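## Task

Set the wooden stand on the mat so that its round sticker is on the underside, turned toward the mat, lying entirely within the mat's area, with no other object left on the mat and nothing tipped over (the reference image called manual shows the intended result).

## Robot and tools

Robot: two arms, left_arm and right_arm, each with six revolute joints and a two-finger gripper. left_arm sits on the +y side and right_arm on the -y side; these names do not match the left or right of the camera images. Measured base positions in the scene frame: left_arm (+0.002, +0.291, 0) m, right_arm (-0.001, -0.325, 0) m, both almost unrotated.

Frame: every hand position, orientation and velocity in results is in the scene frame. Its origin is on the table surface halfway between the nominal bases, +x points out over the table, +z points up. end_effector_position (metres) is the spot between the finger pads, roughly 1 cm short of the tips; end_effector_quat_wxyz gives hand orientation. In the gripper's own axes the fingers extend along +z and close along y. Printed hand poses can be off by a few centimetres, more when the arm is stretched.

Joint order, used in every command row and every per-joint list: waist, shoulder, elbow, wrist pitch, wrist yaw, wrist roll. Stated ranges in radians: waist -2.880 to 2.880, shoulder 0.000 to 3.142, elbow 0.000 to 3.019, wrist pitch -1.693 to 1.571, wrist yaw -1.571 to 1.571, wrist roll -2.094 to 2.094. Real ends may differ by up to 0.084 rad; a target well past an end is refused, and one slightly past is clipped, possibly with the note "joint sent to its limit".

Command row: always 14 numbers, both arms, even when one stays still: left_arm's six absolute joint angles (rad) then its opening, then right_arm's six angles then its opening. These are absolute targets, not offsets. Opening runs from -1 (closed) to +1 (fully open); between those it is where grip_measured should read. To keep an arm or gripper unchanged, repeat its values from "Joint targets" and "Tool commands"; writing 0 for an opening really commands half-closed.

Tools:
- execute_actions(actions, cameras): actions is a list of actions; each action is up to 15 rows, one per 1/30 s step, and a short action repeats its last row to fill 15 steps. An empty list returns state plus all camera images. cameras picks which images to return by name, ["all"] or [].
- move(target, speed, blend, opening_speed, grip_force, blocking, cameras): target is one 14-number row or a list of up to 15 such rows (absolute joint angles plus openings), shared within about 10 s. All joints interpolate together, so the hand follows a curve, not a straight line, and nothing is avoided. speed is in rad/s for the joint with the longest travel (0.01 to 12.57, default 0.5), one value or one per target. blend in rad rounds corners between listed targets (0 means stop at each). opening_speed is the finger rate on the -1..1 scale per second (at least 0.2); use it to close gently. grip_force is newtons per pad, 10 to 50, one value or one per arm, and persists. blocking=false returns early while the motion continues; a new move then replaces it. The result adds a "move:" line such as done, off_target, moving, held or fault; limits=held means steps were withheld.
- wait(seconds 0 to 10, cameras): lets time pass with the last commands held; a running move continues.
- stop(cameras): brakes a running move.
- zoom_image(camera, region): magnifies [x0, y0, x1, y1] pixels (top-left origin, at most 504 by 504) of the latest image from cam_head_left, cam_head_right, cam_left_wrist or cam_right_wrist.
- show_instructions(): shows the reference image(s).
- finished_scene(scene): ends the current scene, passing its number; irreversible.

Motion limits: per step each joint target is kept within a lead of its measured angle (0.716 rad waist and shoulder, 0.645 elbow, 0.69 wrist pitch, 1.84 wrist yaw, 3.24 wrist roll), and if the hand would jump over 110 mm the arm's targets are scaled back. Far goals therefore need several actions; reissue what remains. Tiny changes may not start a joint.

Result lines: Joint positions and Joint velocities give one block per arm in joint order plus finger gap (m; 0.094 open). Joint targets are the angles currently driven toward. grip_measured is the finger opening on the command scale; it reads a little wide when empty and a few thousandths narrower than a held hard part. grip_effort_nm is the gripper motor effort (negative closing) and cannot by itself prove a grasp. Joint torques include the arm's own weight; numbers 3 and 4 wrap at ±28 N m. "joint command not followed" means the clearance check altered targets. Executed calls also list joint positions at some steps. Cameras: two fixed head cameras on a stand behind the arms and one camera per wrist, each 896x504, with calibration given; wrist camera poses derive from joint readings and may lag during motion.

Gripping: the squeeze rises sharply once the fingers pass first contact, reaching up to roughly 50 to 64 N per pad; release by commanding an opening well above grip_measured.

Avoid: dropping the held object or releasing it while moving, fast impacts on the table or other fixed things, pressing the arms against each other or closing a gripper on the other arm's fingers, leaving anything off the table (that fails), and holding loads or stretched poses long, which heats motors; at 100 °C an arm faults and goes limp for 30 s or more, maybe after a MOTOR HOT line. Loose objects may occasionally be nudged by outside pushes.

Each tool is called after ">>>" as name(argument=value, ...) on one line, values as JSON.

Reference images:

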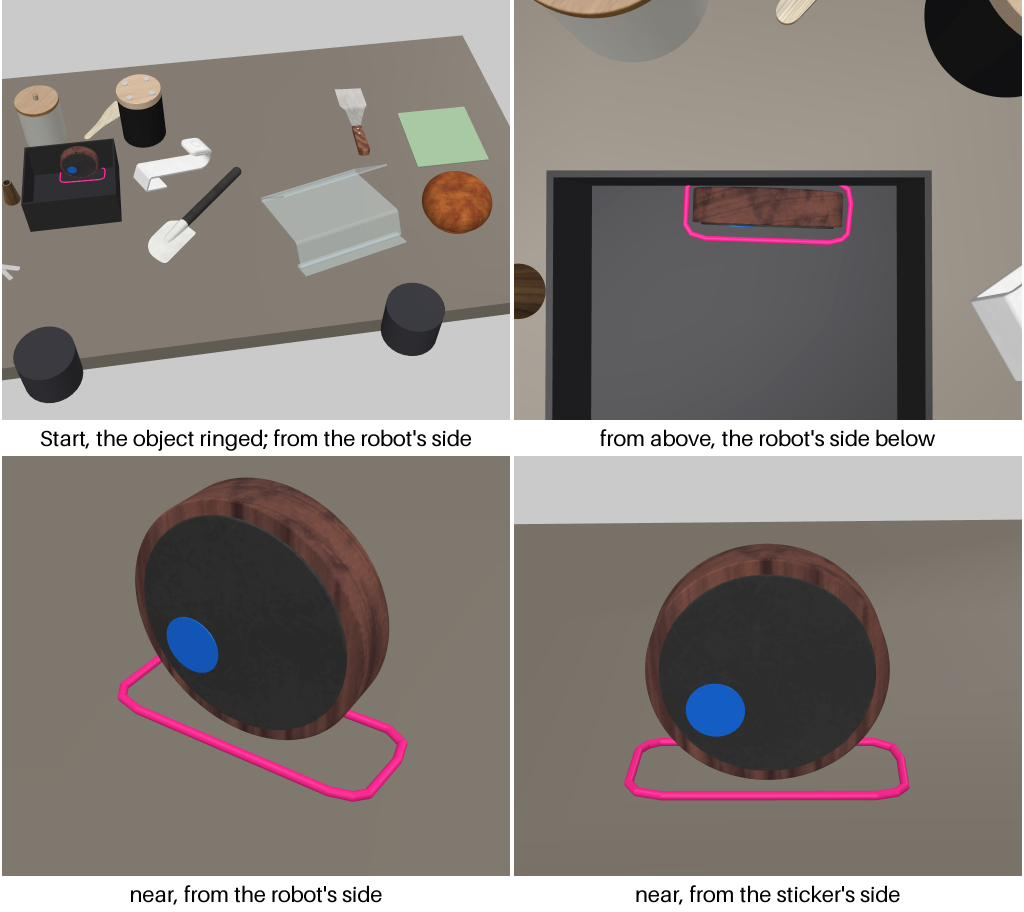

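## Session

>>> execute_actions(actions=[])

Scene clock: 0.00 s.
left_arm: end_effector_position=(+0.3670, -0.1908, +0.2159) grip_measured=+1.000 grip_effort_nm=n/a end_effector_quat_wxyz=(+0.269, -0.249, +0.930, +0.024) | right_arm: end_effector_position=(+0.4460, -0.6456, +0.2747) grip_measured=+1.000 grip_effort_nm=n/a end_effector_quat_wxyz=(+0.651, +0.224, +0.633, -0.354)
Joint positions: left_arm=[-1.076 1.868 1.778 -1.39 -0.539 -1.567 0.094] | right_arm=[-0.535 1.425 0.659 0.87 0.315 -0.19 0.094]
Joint velocities: within noise
Joint torques (N m): no reading
Heat: left arm: hottest waist 27 °C; right arm: hottest waist 27 °C.
Joint targets: left_arm=[-1.076 1.863 1.806 -1.389 -0.540 -1.567] | right_arm=[-0.535 1.427 0.680 0.874 0.315 -0.190]
Tool commands: left_gripper/opening=+1.0 right_gripper/opening=+1.0
camera_calibration:
cam_left_wrist: T_world_to_cam=[[0.479445, -0.855782, 0.194347, -0.390013], [-0.85457, -0.505657, -0.118412, 0.277274], [0.199608, -0.109311, -0.97376, 0.220649], [0, 0, 0, 1]] pos_world=[0.379896, -0.169441, 0.32349]
cam_right_wrist: T_world_to_cam=[[-0.789682, -0.570753, 0.225041, -0.0908967], [-0.359846, 0.133803, -0.923367, 0.531067], [0.496904, -0.810147, -0.311045, -0.549467], [0, 0, 0, 1]] pos_world=[0.392355, -0.568086, 0.339917]

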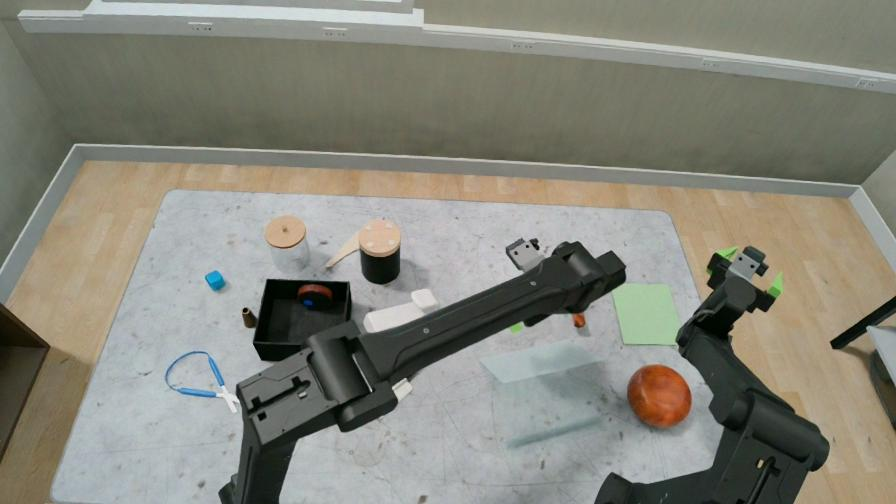

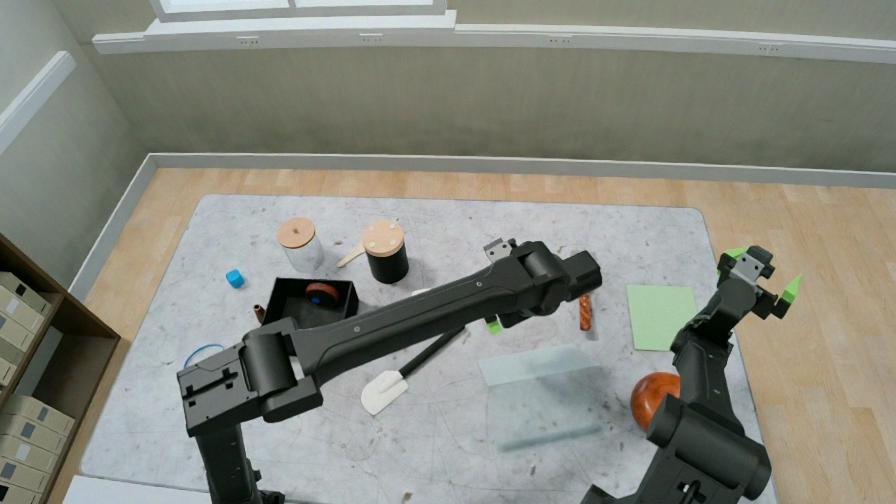

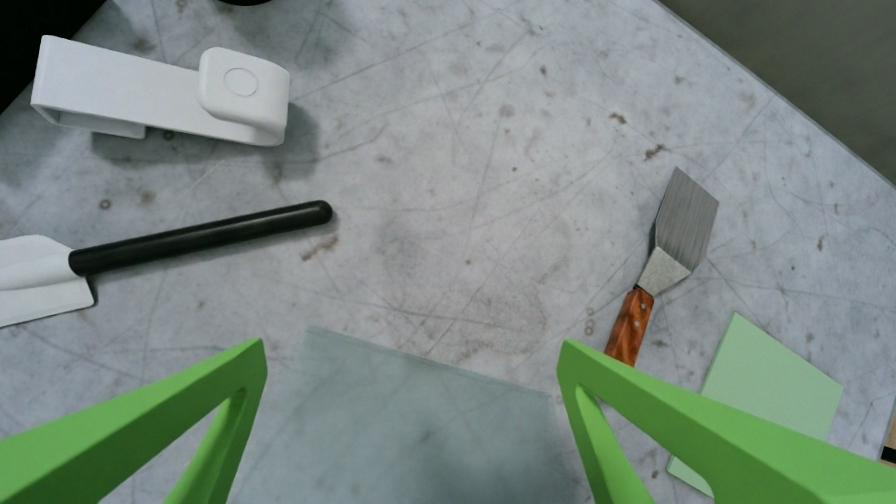

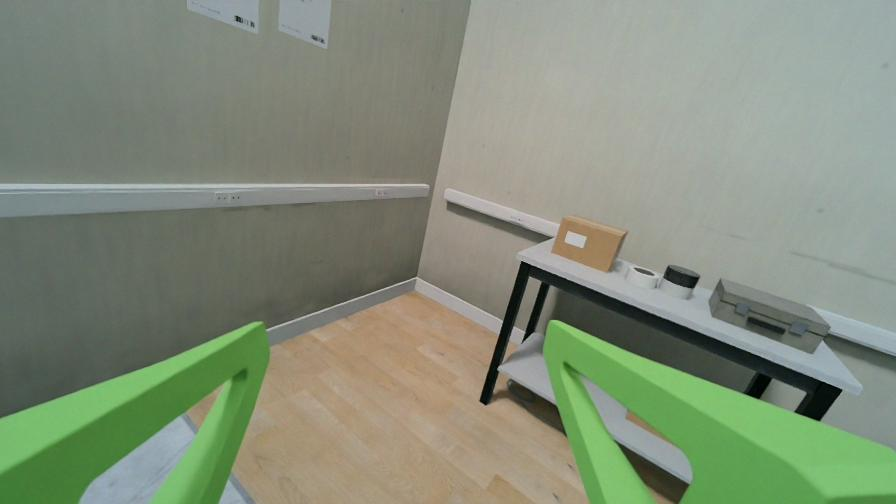

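>>> move(target=[[-0.8,1.5,1.6,-1.6,0,-0.5,1,-0.535,1.425,0.8,0.6,0,-1,1],[-0.111,1.547,1.46,-1.458,0,0,1,-0.2,1.40,0.96,0.581,-1.2,-2.0,1]], speed=1, blend=[0.2,0], cameras=["all"])

>>> zoom_image(camera="cam_head_right", region=[220, 200, 440, 350])

Scene clock: 3.93 s.
left_arm: end_effector_position=(+0.4638, +0.2453, +0.2386) grip_measured=+1.000 grip_effort_nm=-0.02 end_effector_quat_wxyz=(+0.017, +0.045, +0.999, +0.000) | right_arm: end_effector_position=(+0.5202, -0.2603, +0.3390) grip_measured=+1.000 grip_effort_nm=0.02 end_effector_quat_wxyz=(-0.620, +0.696, -0.023, +0.362)
Joint positions: left_arm=[-0.105 1.531 1.466 -1.471 -0.002 -0.008 0.094] | right_arm=[-0.201 1.415 0.902 0.594 -1.197 -1.991 0.094]
Joint torques (N m): left_arm=[-0.26 -10.29 7.8 0.47 0.08 0.07] | right_arm=[0.67 -11.69 14.27 0.95 -0.16 -0.02]
Heat: left arm: hottest waist 27 °C; right arm: hottest waist 27 °C.
Joint targets: left_arm=[-0.111 1.547 1.460 -1.458 0.000 0.000] | right_arm=[-0.200 1.400 0.960 0.581 -1.200 -2.000]
move: off_target (right_arm); right_arm: the elbow is farthest, 0.058 rad from its target
camera_calibration:
cam_left_wrist: T_world_to_cam=[[-0.0274313, -0.995984, 0.0852279, 0.227938], [-0.925398, 0.0575425, 0.374602, 0.360267], [-0.378002, -0.0685939, -0.92326, 0.517085], [0, 0, 0, 1]] pos_world=[0.535102, 0.24176, 0.323021]
cam_right_wrist: T_world_to_cam=[[-0.514983, 0.19945, 0.833674, 0.0243832], [0.421951, -0.787585, 0.449074, -0.546127], [0.746157, 0.583035, 0.321434, -0.235564], [0, 0, 0, 1]] pos_world=[0.418764, -0.297643, 0.300642]

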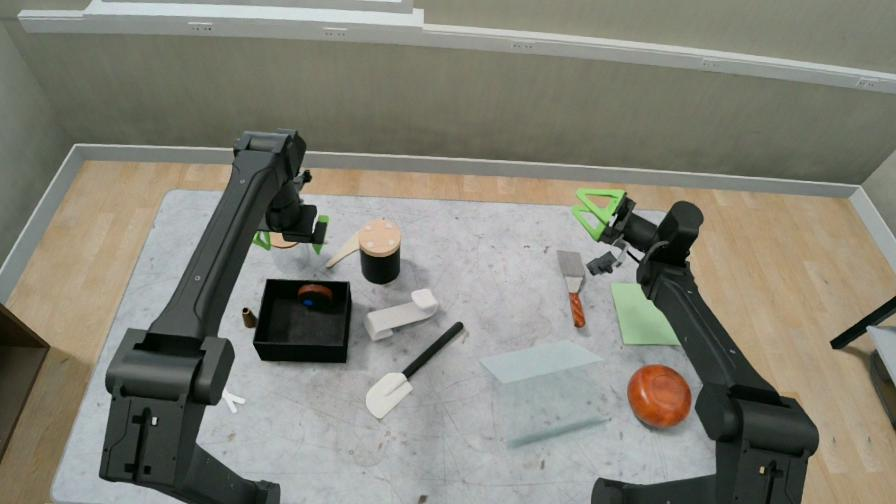

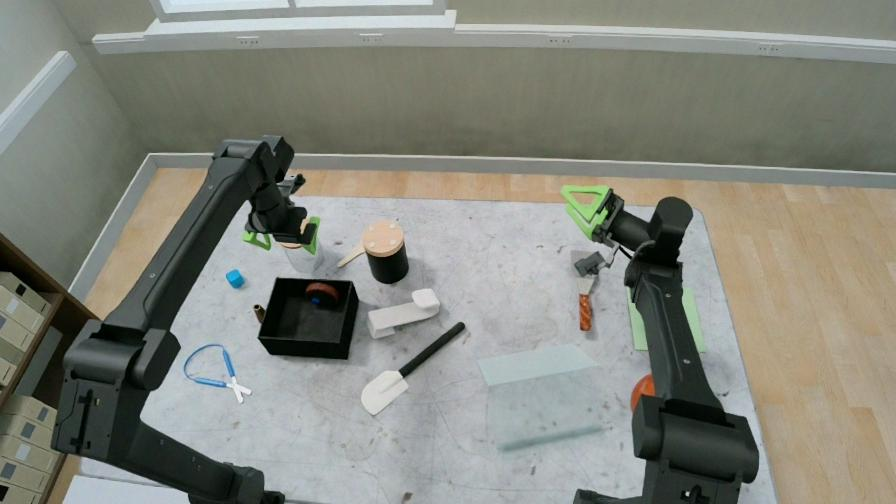

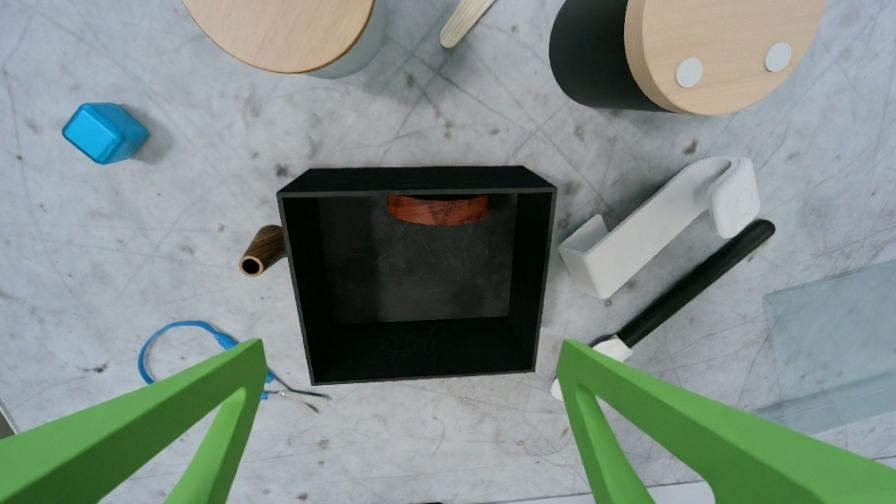

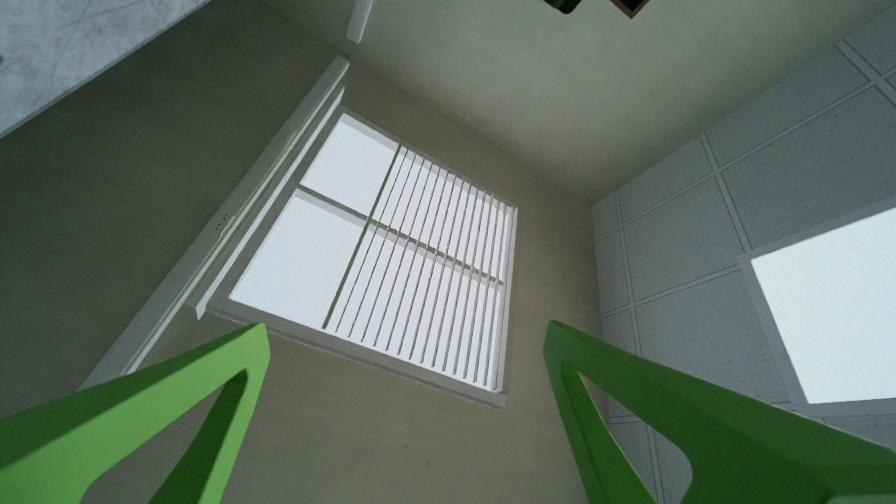

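Scaled by 2.291.

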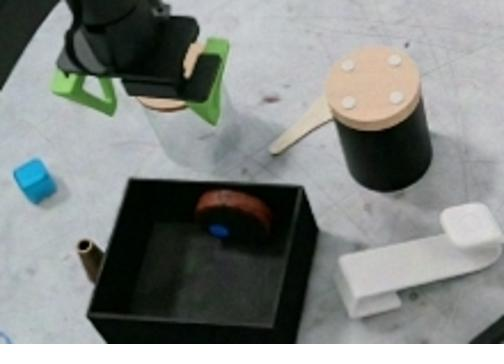

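>>> move(target=[-0.145,1.165,0.73,-0.613,0,0,1,-0.2,1.40,0.93,0.581,-1.2,-1.2,1], speed=1, cameras=["cam_left_wrist"])

>>> zoom_image(camera="cam_left_wrist", region=[220, 60, 680, 400])

Scene clock: 9.17 s.
left_arm: end_effector_position=(+0.3992, +0.2411, +0.1200) grip_measured=+1.000 grip_effort_nm=-0.02 end_effector_quat_wxyz=(+0.240, +0.057, +0.969, -0.015) | right_arm: end_effector_position=(+0.5202, -0.2603, +0.3390) grip_measured=+1.000 grip_effort_nm=0.02 end_effector_quat_wxyz=(+0.711, -0.635, +0.286, -0.099)
Joint positions: left_arm=[-0.131 1.183 0.729 -0.63 -0.002 -0.008 0.094] | right_arm=[-0.201 1.415 0.902 0.594 -1.197 -1.209 0.094]
Joint torques (N m): left_arm=[-0.56 -7.36 8.1 1.32 0.08 0.09] | right_arm=[0.67 -11.69 11.78 0.95 -0.15 0.16]
Heat: left arm: hottest waist 27 °C; right arm: hottest elbow 28 °C.
Joint targets: left_arm=[-0.145 1.165 0.730 -0.613 0.000 0.000] | right_arm=[-0.200 1.400 0.930 0.581 -1.200 -1.200]
move: done
camera_calibration:
cam_left_wrist: T_world_to_cam=[[-0.0980712, -0.989336, 0.107686, 0.256038], [-0.99351, 0.0910666, -0.0681538, 0.417462], [0.0576205, -0.113671, -0.991846, 0.228069], [0, 0, 0, 1]] pos_world=[0.426721, 0.241216, 0.22709]
Images, in order (width x height): cam_left_wrist 896x504.

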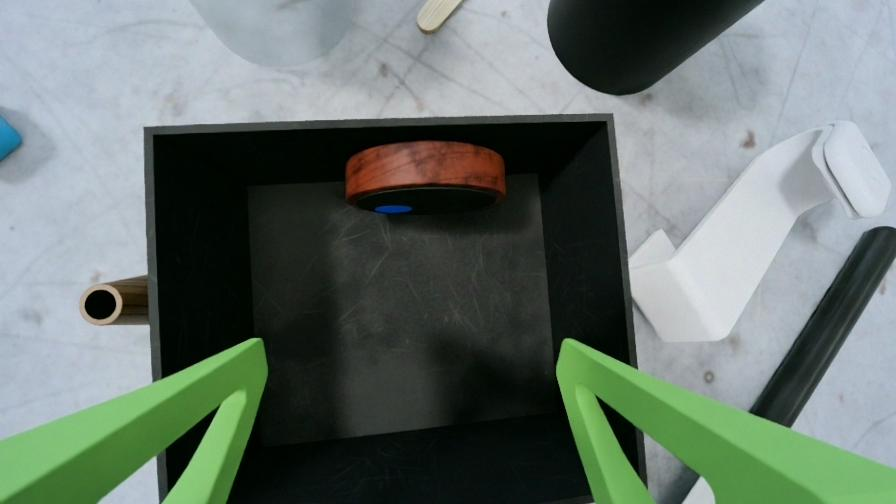

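Scaled by 1.096.

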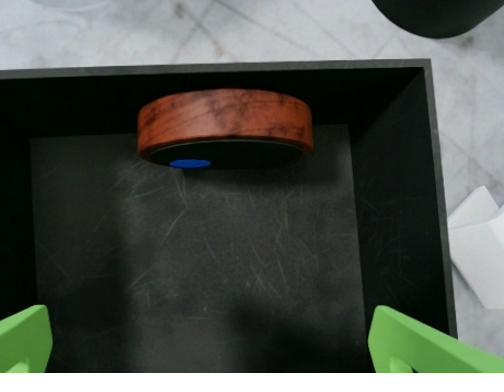

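>>> move(target=[-0.156,1.303,0.75,-0.494,0,0,1,-0.2,1.40,0.93,0.581,-1.2,-1.2,1], speed=0.4, cameras=["cam_left_wrist"])

Scene clock: 10.47 s.
left_arm: end_effector_position=(+0.4214, +0.2338, +0.0875) grip_measured=+1.000 grip_effort_nm=-0.02 end_effector_quat_wxyz=(+0.240, +0.062, +0.969, -0.016) | right_arm: end_effector_position=(+0.5202, -0.2603, +0.3390) grip_measured=+1.000 grip_effort_nm=0.02 end_effector_quat_wxyz=(+0.711, -0.635, +0.286, -0.098)
Joint positions: left_arm=[-0.142 1.301 0.729 -0.511 -0.002 -0.008 0.094] | right_arm=[-0.201 1.415 0.902 0.594 -1.197 -1.209 0.094]
Joint torques (N m): left_arm=[-0.85 -7.06 9.13 1.28 0.05 0.09] | right_arm=[0.73 -11.75 11.74 0.91 -0.15 0.16]
Heat: left arm: hottest waist 27 °C; right arm: hottest elbow 28 °C.
Joint targets: left_arm=[-0.156 1.303 0.750 -0.494 0.000 0.000] | right_arm=[-0.200 1.400 0.930 0.581 -1.200 -1.200]
move: done
camera_calibration:
cam_left_wrist: T_world_to_cam=[[-0.108663, -0.988236, 0.107622, 0.258611], [-0.992454, 0.10166, -0.0685659, 0.435033], [0.0568185, -0.11426, -0.991825, 0.19418], [0, 0, 0, 1]] pos_world=[0.448819, 0.23353, 0.194589]
Images, in order (width x height): cam_left_wrist 896x504.

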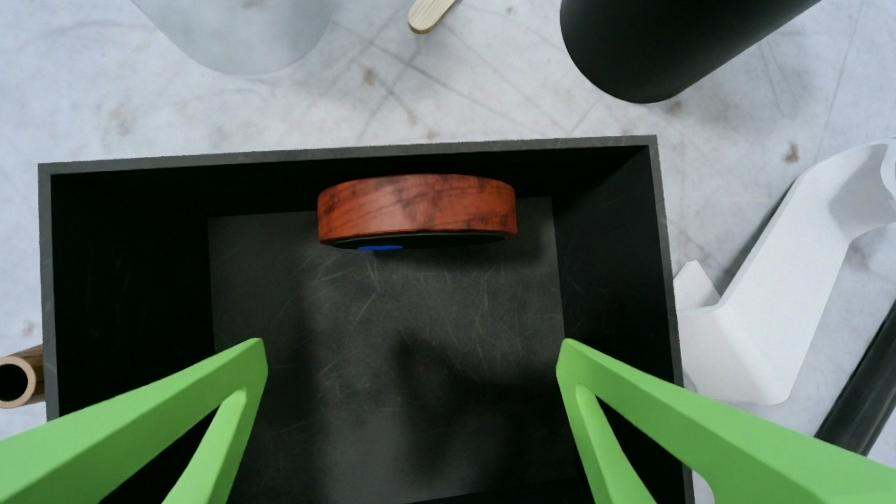

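>>> move(target=[[-0.156,1.470,0.778,-0.335,0,0,1,-0.2,1.40,0.93,0.581,-1.2,-1.2,1],[-0.156,1.470,0.778,-0.335,0,0,0,-0.2,1.40,0.93,0.581,-1.2,-1.2,1]], speed=0.3, grip_force=[40,40], cameras=["cam_left_wrist","cam_head_right"])

Scene clock: 13.77 s.
left_arm: end_effector_position=(+0.4453, +0.2305, +0.0395) grip_measured=+0.001 grip_effort_nm=-0.09 end_effector_quat_wxyz=(+0.240, +0.062, +0.969, -0.016) | right_arm: end_effector_position=(+0.5202, -0.2603, +0.3390) grip_measured=+1.000 grip_effort_nm=0.02 end_effector_quat_wxyz=(+0.711, -0.635, +0.286, -0.098)
Joint positions: left_arm=[-0.142 1.462 0.729 -0.353 -0.002 -0.008 0.047] | right_arm=[-0.201 1.415 0.902 0.594 -1.197 -1.209 0.094]
Joint torques (N m): left_arm=[-0.79 -7.71 10.45 1.36 0.06 0.08] | right_arm=[0.62 -11.69 11.77 0.94 -0.15 0.16]
Heat: left arm: hottest waist 27 °C; right arm: hottest elbow 28 °C.
Joint targets: left_arm=[-0.156 1.470 0.778 -0.335 0.000 0.000] | right_arm=[-0.200 1.400 0.930 0.581 -1.200 -1.200]
grip_force (N): 40, 40
move: off_target (left_arm); target 2's new numbers were sent with left_arm's elbow 0.049 rad from that target; left_arm: the elbow is farthest, 0.049 rad from its target
camera_calibration:
cam_left_wrist: T_world_to_cam=[[-0.108479, -0.98826, 0.107589, 0.263068], [-0.992558, 0.101652, -0.0670427, 0.45581], [0.055319, -0.114061, -0.991932, 0.145409], [0, 0, 0, 1]] pos_world=[0.472912, 0.230231, 0.146491]
Images, in order (width x height): cam_head_right 896x504, cam_left_wrist 896x504.

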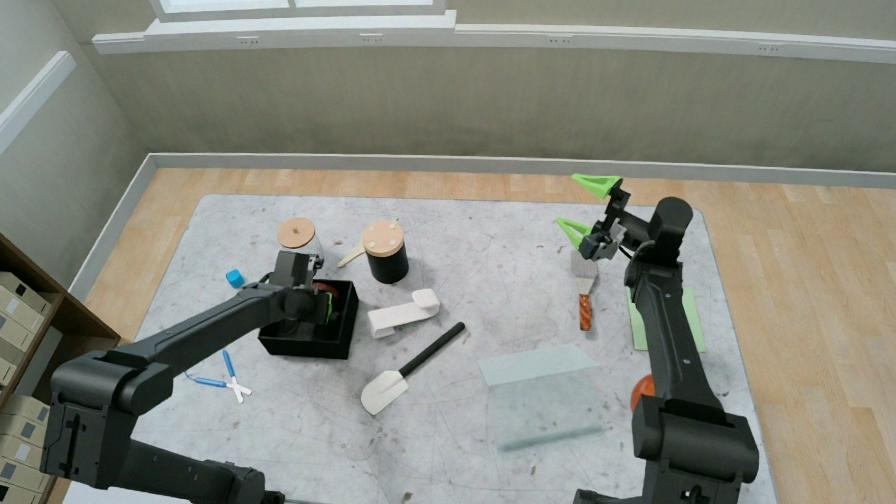

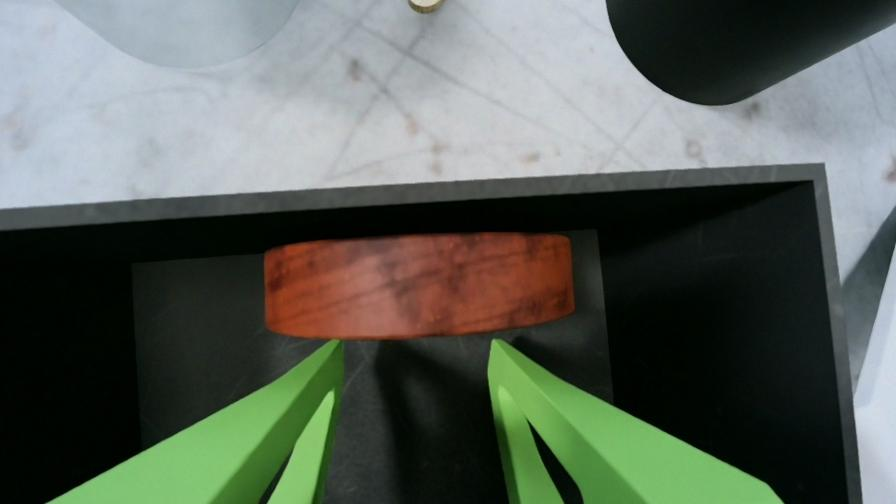

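>>> move(target=[[-0.156,1.460,0.778,-0.353,0,0,1,-0.2,1.40,0.93,0.581,-1.2,-1.2,1],[-0.156,1.475,0.815,-0.335,0,0,1,-0.2,1.40,0.93,0.581,-1.2,-1.2,1]], speed=0.3, cameras=["cam_left_wrist"])

Scene clock: 15.30 s.
left_arm: end_effector_position=(+0.4626, +0.2281, +0.0547) grip_measured=+0.999 grip_effort_nm=0.05 end_effector_quat_wxyz=(+0.258, +0.062, +0.964, -0.017) | right_arm: end_effector_position=(+0.5202, -0.2603, +0.3390) grip_measured=+1.000 grip_effort_nm=0.02 end_effector_quat_wxyz=(+0.711, -0.635, +0.286, -0.098)
Joint positions: left_arm=[-0.142 1.462 0.766 -0.353 -0.002 -0.008 0.094] | right_arm=[-0.201 1.415 0.902 0.594 -1.197 -1.209 0.094]
Joint torques (N m): left_arm=[-0.73 -8 10.5 1.43 0.08 0.09] | right_arm=[0.67 -11.75 11.77 0.95 -0.14 0.16]
Heat: left arm: hottest waist 27 °C; right arm: hottest elbow 29 °C.
Joint targets: left_arm=[-0.156 1.475 0.815 -0.335 0.000 0.000] | right_arm=[-0.200 1.400 0.930 0.581 -1.200 -1.200]
grip_force (N): 40, 40
move: off_target (left_arm); left_arm: the elbow is farthest, 0.049 rad from its target
camera_calibration:
cam_left_wrist: T_world_to_cam=[[-0.11282, -0.98769, 0.108355, 0.262825], [-0.989355, 0.101578, -0.104208, 0.474751], [0.0919183, -0.118958, -0.988635, 0.143279], [0, 0, 0, 1]] pos_world=[0.486179, 0.228409, 0.162645]
Images, in order (width x height): cam_left_wrist 896x504.

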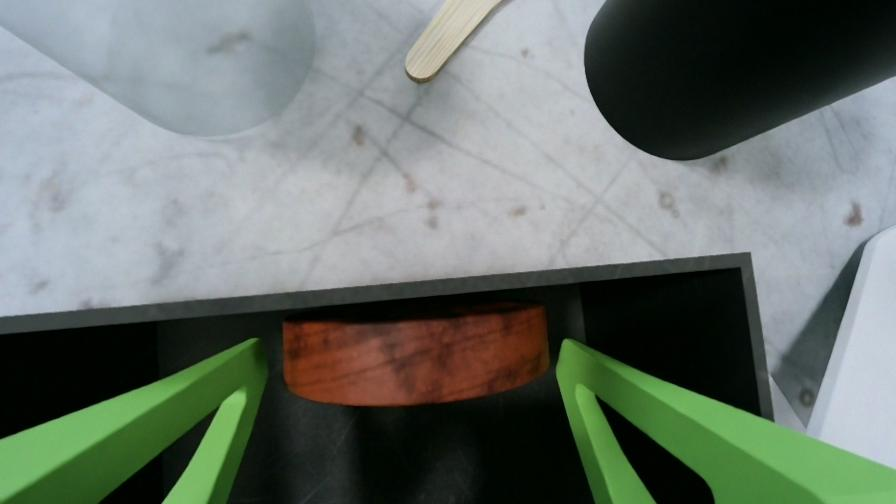

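>>> move(target=[[-0.156,1.508,0.83,-0.335,0,0,1,-0.2,1.40,0.93,0.581,-1.2,-1.2,1],[-0.156,1.508,0.83,-0.335,0,0,0,-0.2,1.40,0.93,0.581,-1.2,-1.2,1]], speed=0.2, cameras=["cam_left_wrist"])

Scene clock: 17.13 s.
left_arm: end_effector_position=(+0.4646, +0.2279, +0.0447) grip_measured=+0.628 grip_effort_nm=-0.82 end_effector_quat_wxyz=(+0.247, +0.062, +0.967, -0.017) | right_arm: end_effector_position=(+0.5202, -0.2603, +0.3390) grip_measured=+1.000 grip_effort_nm=0.02 end_effector_quat_wxyz=(+0.711, -0.635, +0.286, -0.098)
Joint positions: left_arm=[-0.142 1.493 0.776 -0.353 -0.002 -0.008 0.076] | right_arm=[-0.201 1.415 0.902 0.594 -1.197 -1.209 0.094]
Joint torques (N m): left_arm=[-0.56 -8.06 10.86 1.31 0.07 0.07] | right_arm=[0.67 -11.75 11.75 0.92 -0.15 0.16]
Heat: left arm: hottest waist 27 °C; right arm: hottest elbow 29 °C.
Joint targets: left_arm=[-0.156 1.508 0.830 -0.335 0.000 0.000] | right_arm=[-0.200 1.400 0.930 0.581 -1.200 -1.200]
grip_force (N): 40, 40
move: off_target (left_arm); target 2's new numbers were sent with left_arm's elbow 0.054 rad from that target; left_arm: the elbow is farthest, 0.054 rad from its target
camera_calibration:
cam_left_wrist: T_world_to_cam=[[-0.1105, -0.988006, 0.107864, 0.262885], [-0.991364, 0.101858, -0.0825959, 0.475708], [0.0706184, -0.116059, -0.990729, 0.142557], [0, 0, 0, 1]] pos_world=[0.490582, 0.227823, 0.152171]
Images, in order (width x height): cam_left_wrist 896x504.

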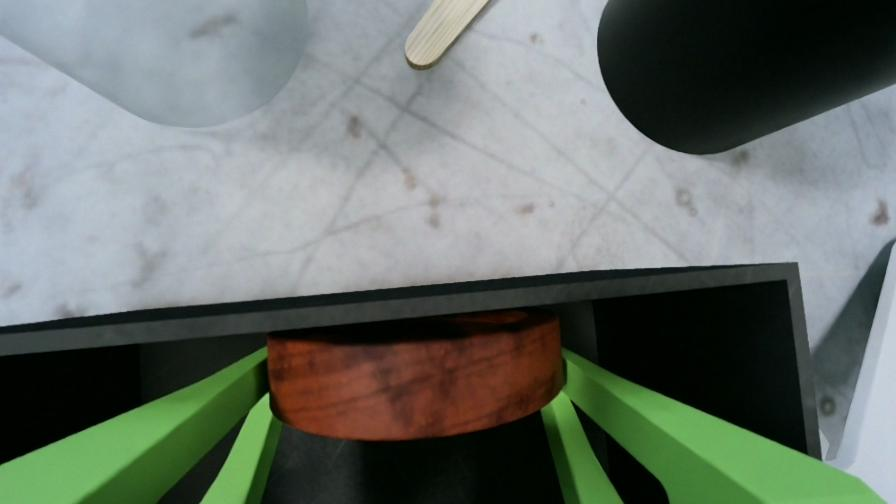

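>>> move(target=[[-0.156,1.355,0.855,-0.50,0,0,0,-0.2,1.40,0.93,0.581,-1.2,-1.2,1],[-0.156,1.24,1.04,-0.79,0,0,0,-0.2,1.40,0.93,0.581,-1.2,0,1]], speed=0.4, blend=[0.03,0], cameras=["cam_left_wrist","cam_head_right"])

>>> zoom_image(camera="cam_head_right", region=[200, 170, 440, 370])

Scene clock: 21.47 s.
left_arm: end_effector_position=(+0.4545, +0.2292, +0.1856) grip_measured=+0.627 grip_effort_nm=-0.87 end_effector_quat_wxyz=(+0.247, +0.062, +0.967, -0.017) | right_arm: end_effector_position=(+0.5202, -0.2603, +0.3390) grip_measured=+1.000 grip_effort_nm=0.02 end_effector_quat_wxyz=(+0.642, -0.363, +0.595, +0.320)
Joint positions: left_arm=[-0.142 1.263 0.974 -0.781 -0.002 -0.008 0.076] | right_arm=[-0.201 1.415 0.902 0.594 -1.197 -0.01 0.094]
Joint torques (N m): left_arm=[-0.73 -9.58 13.3 0.36 0.09 0.09] | right_arm=[0.67 -11.81 11.81 1.01 -0.15 0.09]
Heat: left arm: hottest elbow 28 °C; right arm: hottest elbow 29 °C.
Joint targets: left_arm=[-0.156 1.240 1.040 -0.790 0.000 0.000] | right_arm=[-0.200 1.400 0.930 0.581 -1.200 0.000]
grip_force (N): 40, 40
move: off_target (left_arm); left_arm: the elbow is farthest, 0.066 rad from its target
camera_calibration:
cam_left_wrist: T_world_to_cam=[[-0.1105, -0.988006, 0.107864, 0.247954], [-0.991364, 0.101858, -0.0825959, 0.477083], [0.0706184, -0.116059, -0.990729, 0.282934], [0, 0, 0, 1]] pos_world=[0.480382, 0.229223, 0.292971]
Images, in order (width x height): cam_head_right 896x504, cam_left_wrist 896x504.

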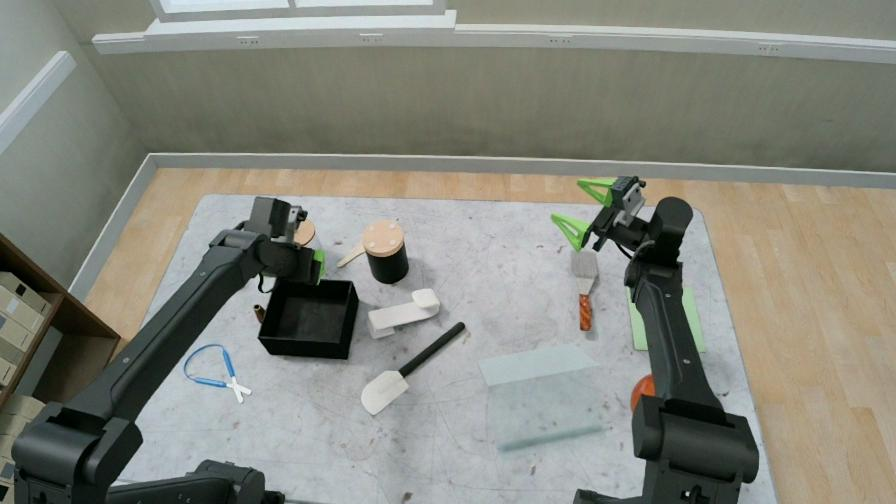

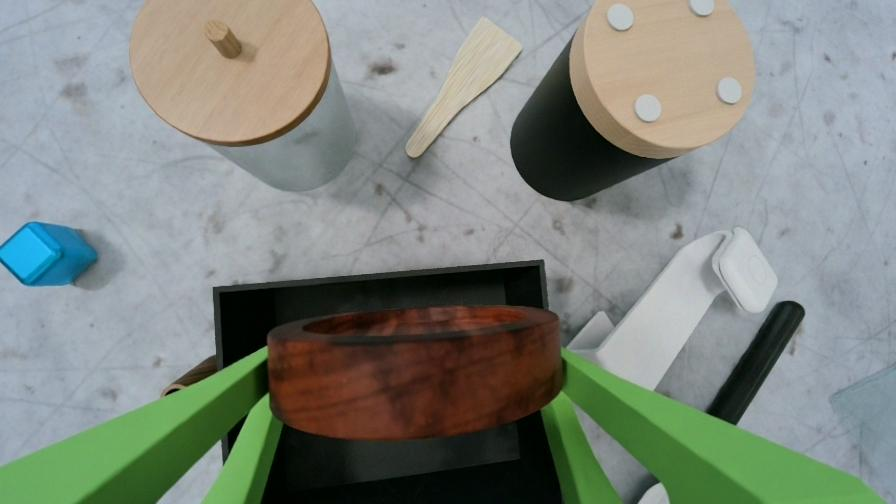

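Scaled by 2.100.

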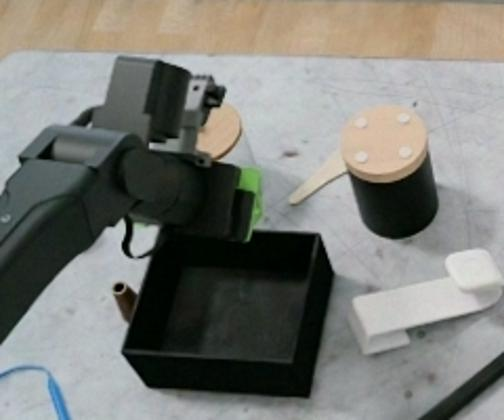

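>>> move(target=[[-0.3,1.24,1.04,-0.79,0,0,0,-0.2,1.40,0.93,0.581,-1.2,0,1],[-0.503,1.258,0.68,0.60,0,1.57,0,0.157,1.574,0.99,0.605,-1.408,0,1]], speed=0.7, blend=[0.05,0], cameras=["all"])

>>> zoom_image(camera="cam_head_left", region=[330, 170, 570, 305])

Scene clock: 25.23 s.
left_arm: end_effector_position=(+0.4787, +0.0389, +0.3019) grip_measured=+0.627 grip_effort_nm=-0.87 end_effector_quat_wxyz=(+0.606, +0.605, +0.368, +0.361) | right_arm: end_effector_position=(+0.4600, -0.0747, +0.2857) grip_measured=+1.000 grip_effort_nm=0.02 end_effector_quat_wxyz=(+0.495, -0.497, +0.505, +0.503)
Joint positions: left_arm=[-0.491 1.263 0.684 0.575 0.001 1.562 0.076] | right_arm=[0.153 1.552 0.932 0.594 -1.405 -0.008 0.094]
Joint torques (N m): left_arm=[-0.44 -7.94 7.8 2.28 -0.05 -0.04] | right_arm=[0.91 -10.64 13.65 2.02 -0.23 0.06]
Heat: left arm: hottest elbow 28 °C; right arm: hottest elbow 30 °C.
Joint targets: left_arm=[-0.503 1.258 0.680 0.600 0.000 1.570] | right_arm=[0.157 1.574 0.990 0.605 -1.408 0.000]
grip_force (N): 40, 40
move: off_target (right_arm); right_arm: the elbow is farthest, 0.058 rad from its target
camera_calibration:
cam_left_wrist: T_world_to_cam=[[-0.113431, -0.0241579, -0.993252, 0.346291], [0.0681581, 0.99716, -0.0320367, -0.027115], [0.991205, -0.0713322, -0.111462, -0.333412], [0, 0, 0, 1]] pos_world=[0.371607, 0.0116207, 0.305923]
cam_right_wrist: T_world_to_cam=[[0.99484, -0.0801393, 0.062216, -0.494152], [0.0215225, -0.432576, -0.90134, 0.245842], [0.0991459, 0.898029, -0.428619, 0.253722], [0, 0, 0, 1]] pos_world=[0.461156, -0.161106, 0.361082]

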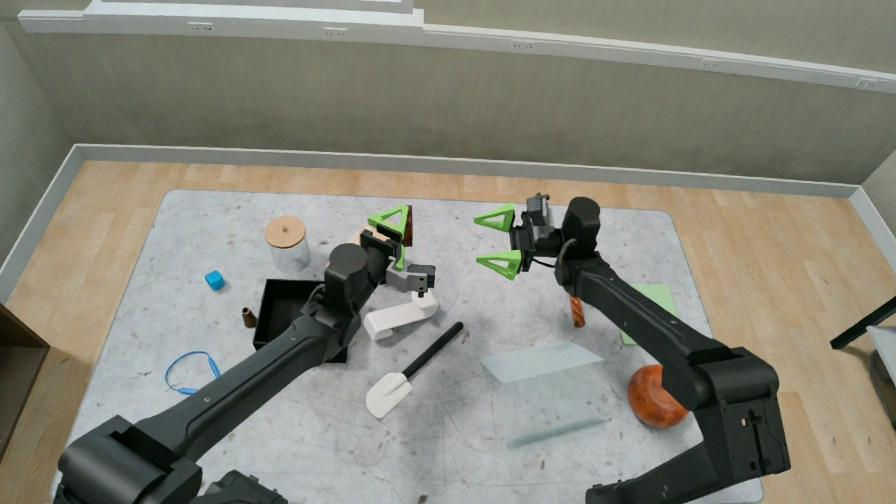

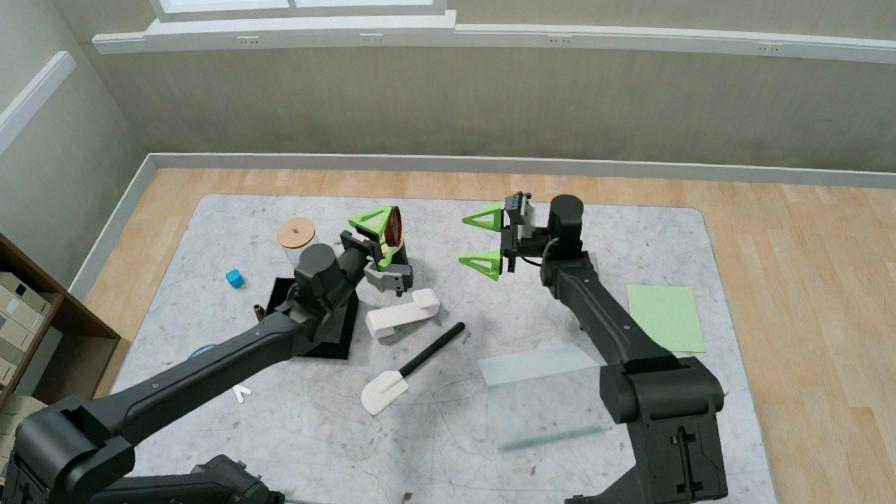

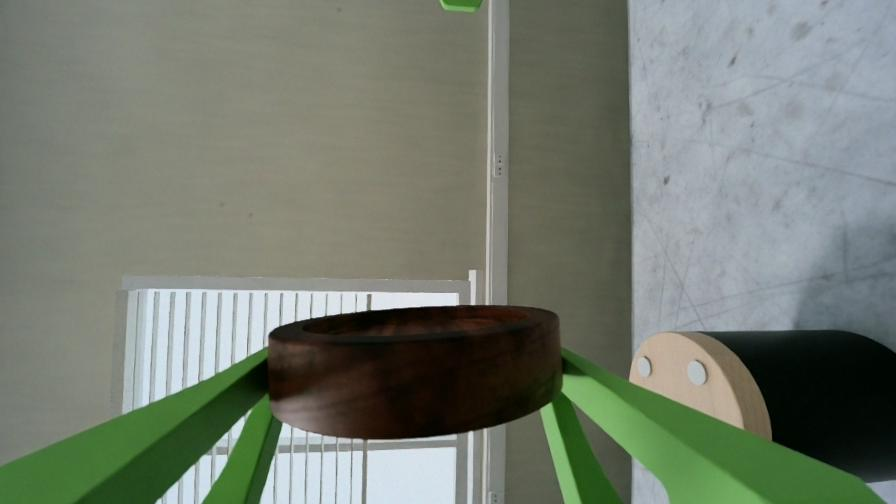

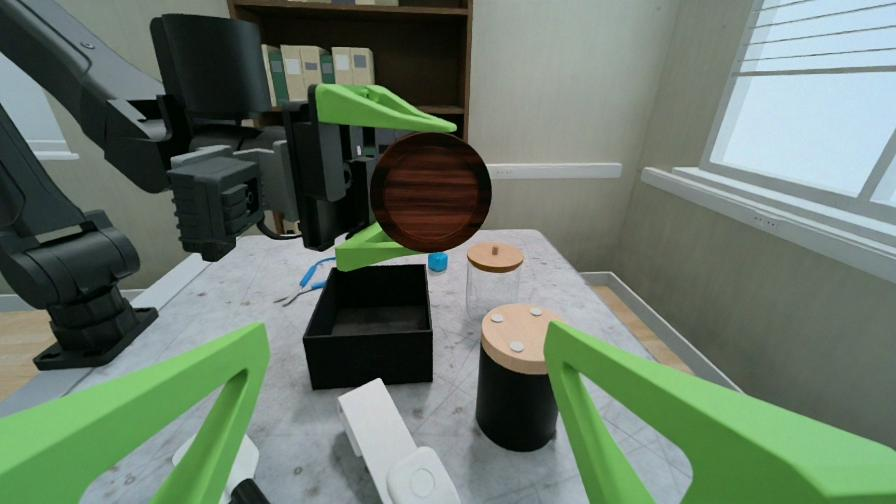

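Scaled by 2.100.

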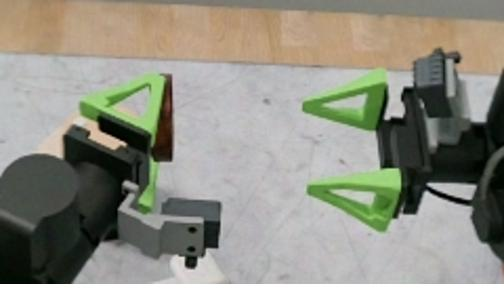

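>>> move(target=[-0.503,1.258,0.68,0.60,0,1.57,0,0.357,1.653,1.12,0.575,-1.213,0.6,1], speed=0.35, cameras=["cam_head_left","cam_right_wrist"])

>>> zoom_image(camera="cam_head_left", region=[330, 170, 570, 305])

Scene clock: 28.07 s.
left_arm: end_effector_position=(+0.4787, +0.0389, +0.3019) grip_measured=+0.627 grip_effort_nm=-0.87 end_effector_quat_wxyz=(+0.606, +0.605, +0.368, +0.362) | right_arm: end_effector_position=(+0.4717, +0.0289, +0.3030) grip_measured=+1.000 grip_effort_nm=0.02 end_effector_quat_wxyz=(+0.338, -0.341, +0.616, +0.624)
Joint positions: left_arm=[-0.491 1.263 0.684 0.575 0.001 1.562 0.076] | right_arm=[0.351 1.627 1.062 0.588 -1.216 0.591 0.094]
Joint torques (N m): left_arm=[-0.67 -7.71 7.87 2.28 -0.04 -0.04] | right_arm=[0.97 -12.04 14.15 1.1 0.05 0.03]
Heat: left arm: hottest elbow 28 °C; right arm: hottest elbow 31 °C.
Joint targets: left_arm=[-0.503 1.258 0.680 0.600 0.000 1.570] | right_arm=[0.357 1.653 1.120 0.575 -1.213 0.600]
grip_force (N): 40, 40
move: off_target (right_arm); right_arm: the elbow is farthest, 0.058 rad from its target
camera_calibration:
cam_right_wrist: T_world_to_cam=[[0.879904, -0.0689949, -0.470116, -0.283429], [-0.451998, -0.426631, -0.78338, 0.493524], [-0.146517, 0.90179, -0.40658, 0.275984], [0, 0, 0, 1]] pos_world=[0.512898, -0.0578823, 0.365582]
Images, in order (width x height): cam_head_left 896x504, cam_right_wrist 896x504.

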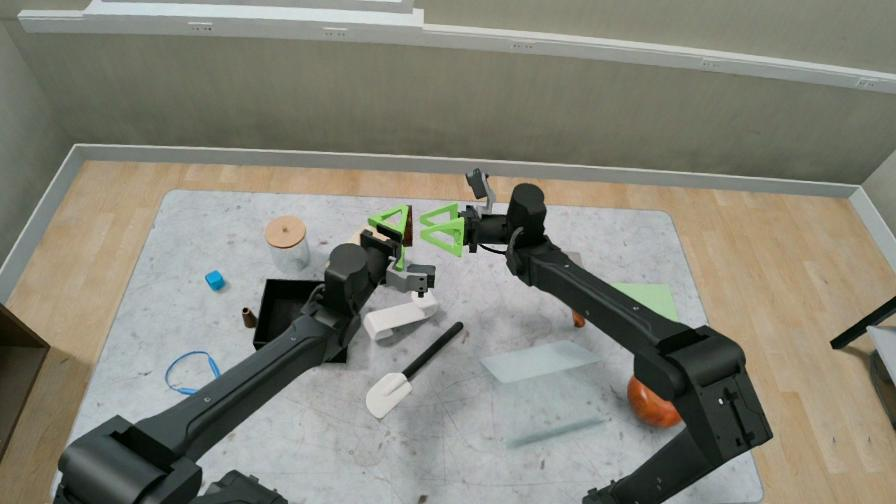

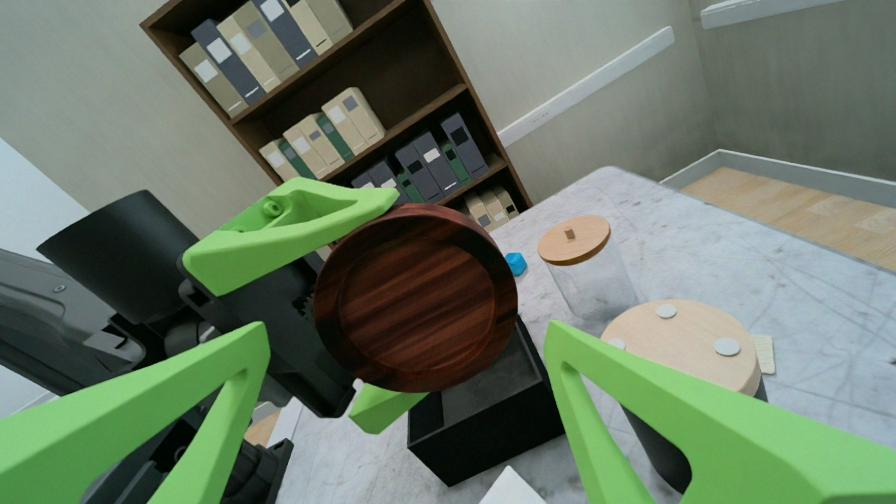

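Scaled by 2.100.

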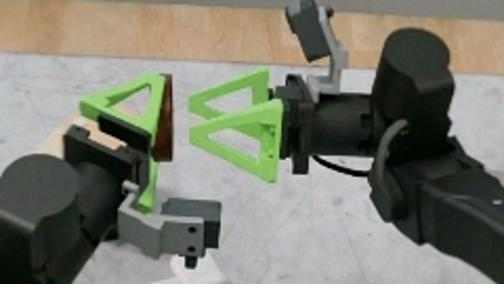

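>>> move(target=[[-0.503,1.258,0.68,0.60,0,1.57,0,0.402,1.677,1.167,0.535,-1.170,0.6,1],[-0.503,1.258,0.68,0.60,0,1.57,0,0.402,1.677,1.167,0.535,-1.170,0.6,0.1]], speed=0.2, cameras=["cam_head_left","cam_right_wrist"])

>>> zoom_image(camera="cam_head_left", region=[330, 170, 570, 305])

Scene clock: 30.07 s.
left_arm: end_effector_position=(+0.4787, +0.0389, +0.3020) grip_measured=+0.627 grip_effort_nm=-0.87 end_effector_quat_wxyz=(+0.606, +0.605, +0.368, +0.362) | right_arm: end_effector_position=(+0.4746, +0.0564, +0.3059) grip_measured=+0.634 grip_effort_nm=-0.77 end_effector_quat_wxyz=(+0.331, -0.337, +0.621, +0.626)
Joint positions: left_arm=[-0.491 1.263 0.684 0.575 0.001 1.562 0.076] | right_arm=[0.398 1.651 1.108 0.547 -1.172 0.591 0.077]
Joint torques (N m): left_arm=[-0.44 -7.65 7.86 2.26 -0.05 -0.06] | right_arm=[0.91 -12.57 14.3 1.17 -0.01 0.02]
Heat: left arm: hottest elbow 28 °C; right arm: hottest elbow 31 °C.
Joint targets: left_arm=[-0.503 1.258 0.680 0.600 0.000 1.570] | right_arm=[0.402 1.677 1.167 0.535 -1.170 0.600]
grip_force (N): 40, 40
move: off_target (right_arm); target 2's new numbers were sent with right_arm's elbow 0.059 rad from that target; right_arm: the elbow is farthest, 0.059 rad from its target
camera_calibration:
cam_right_wrist: T_world_to_cam=[[0.871891, -0.069522, -0.484739, -0.274402], [-0.464208, -0.432549, -0.772924, 0.511702], [-0.155939, 0.898926, -0.409409, 0.258362], [0, 0, 0, 1]] pos_world=[0.517073, -0.0299891, 0.368269]
Images, in order (width x height): cam_head_left 896x504, cam_right_wrist 896x504.

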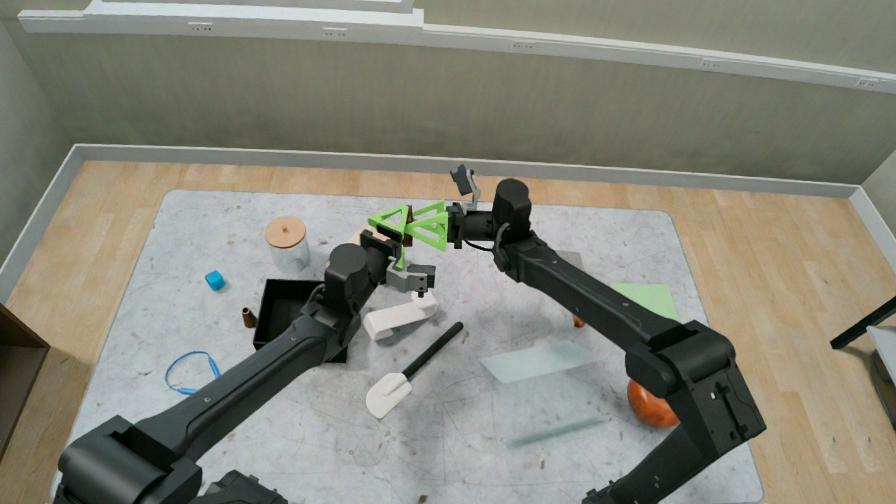

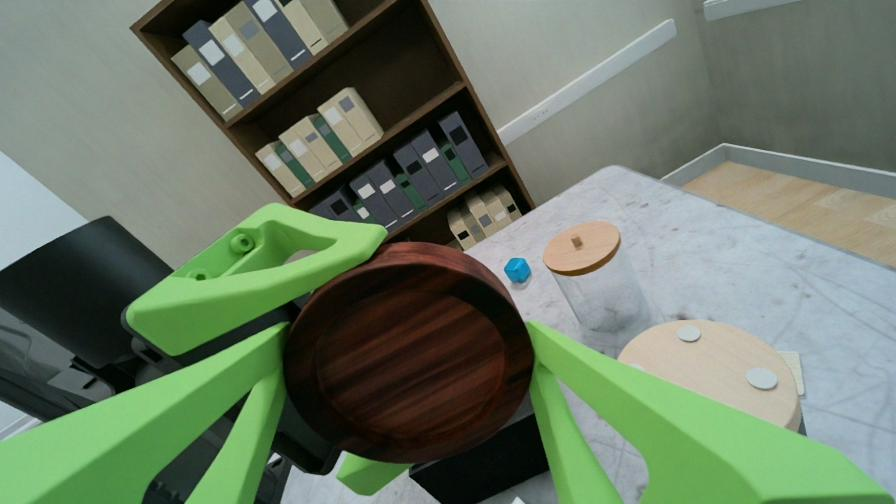

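Scaled by 2.100.

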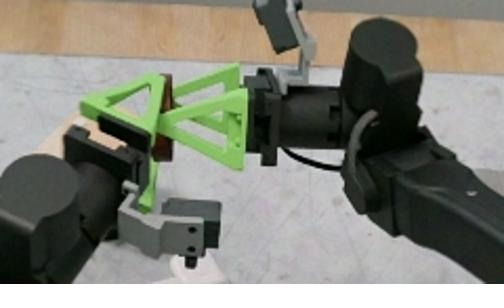

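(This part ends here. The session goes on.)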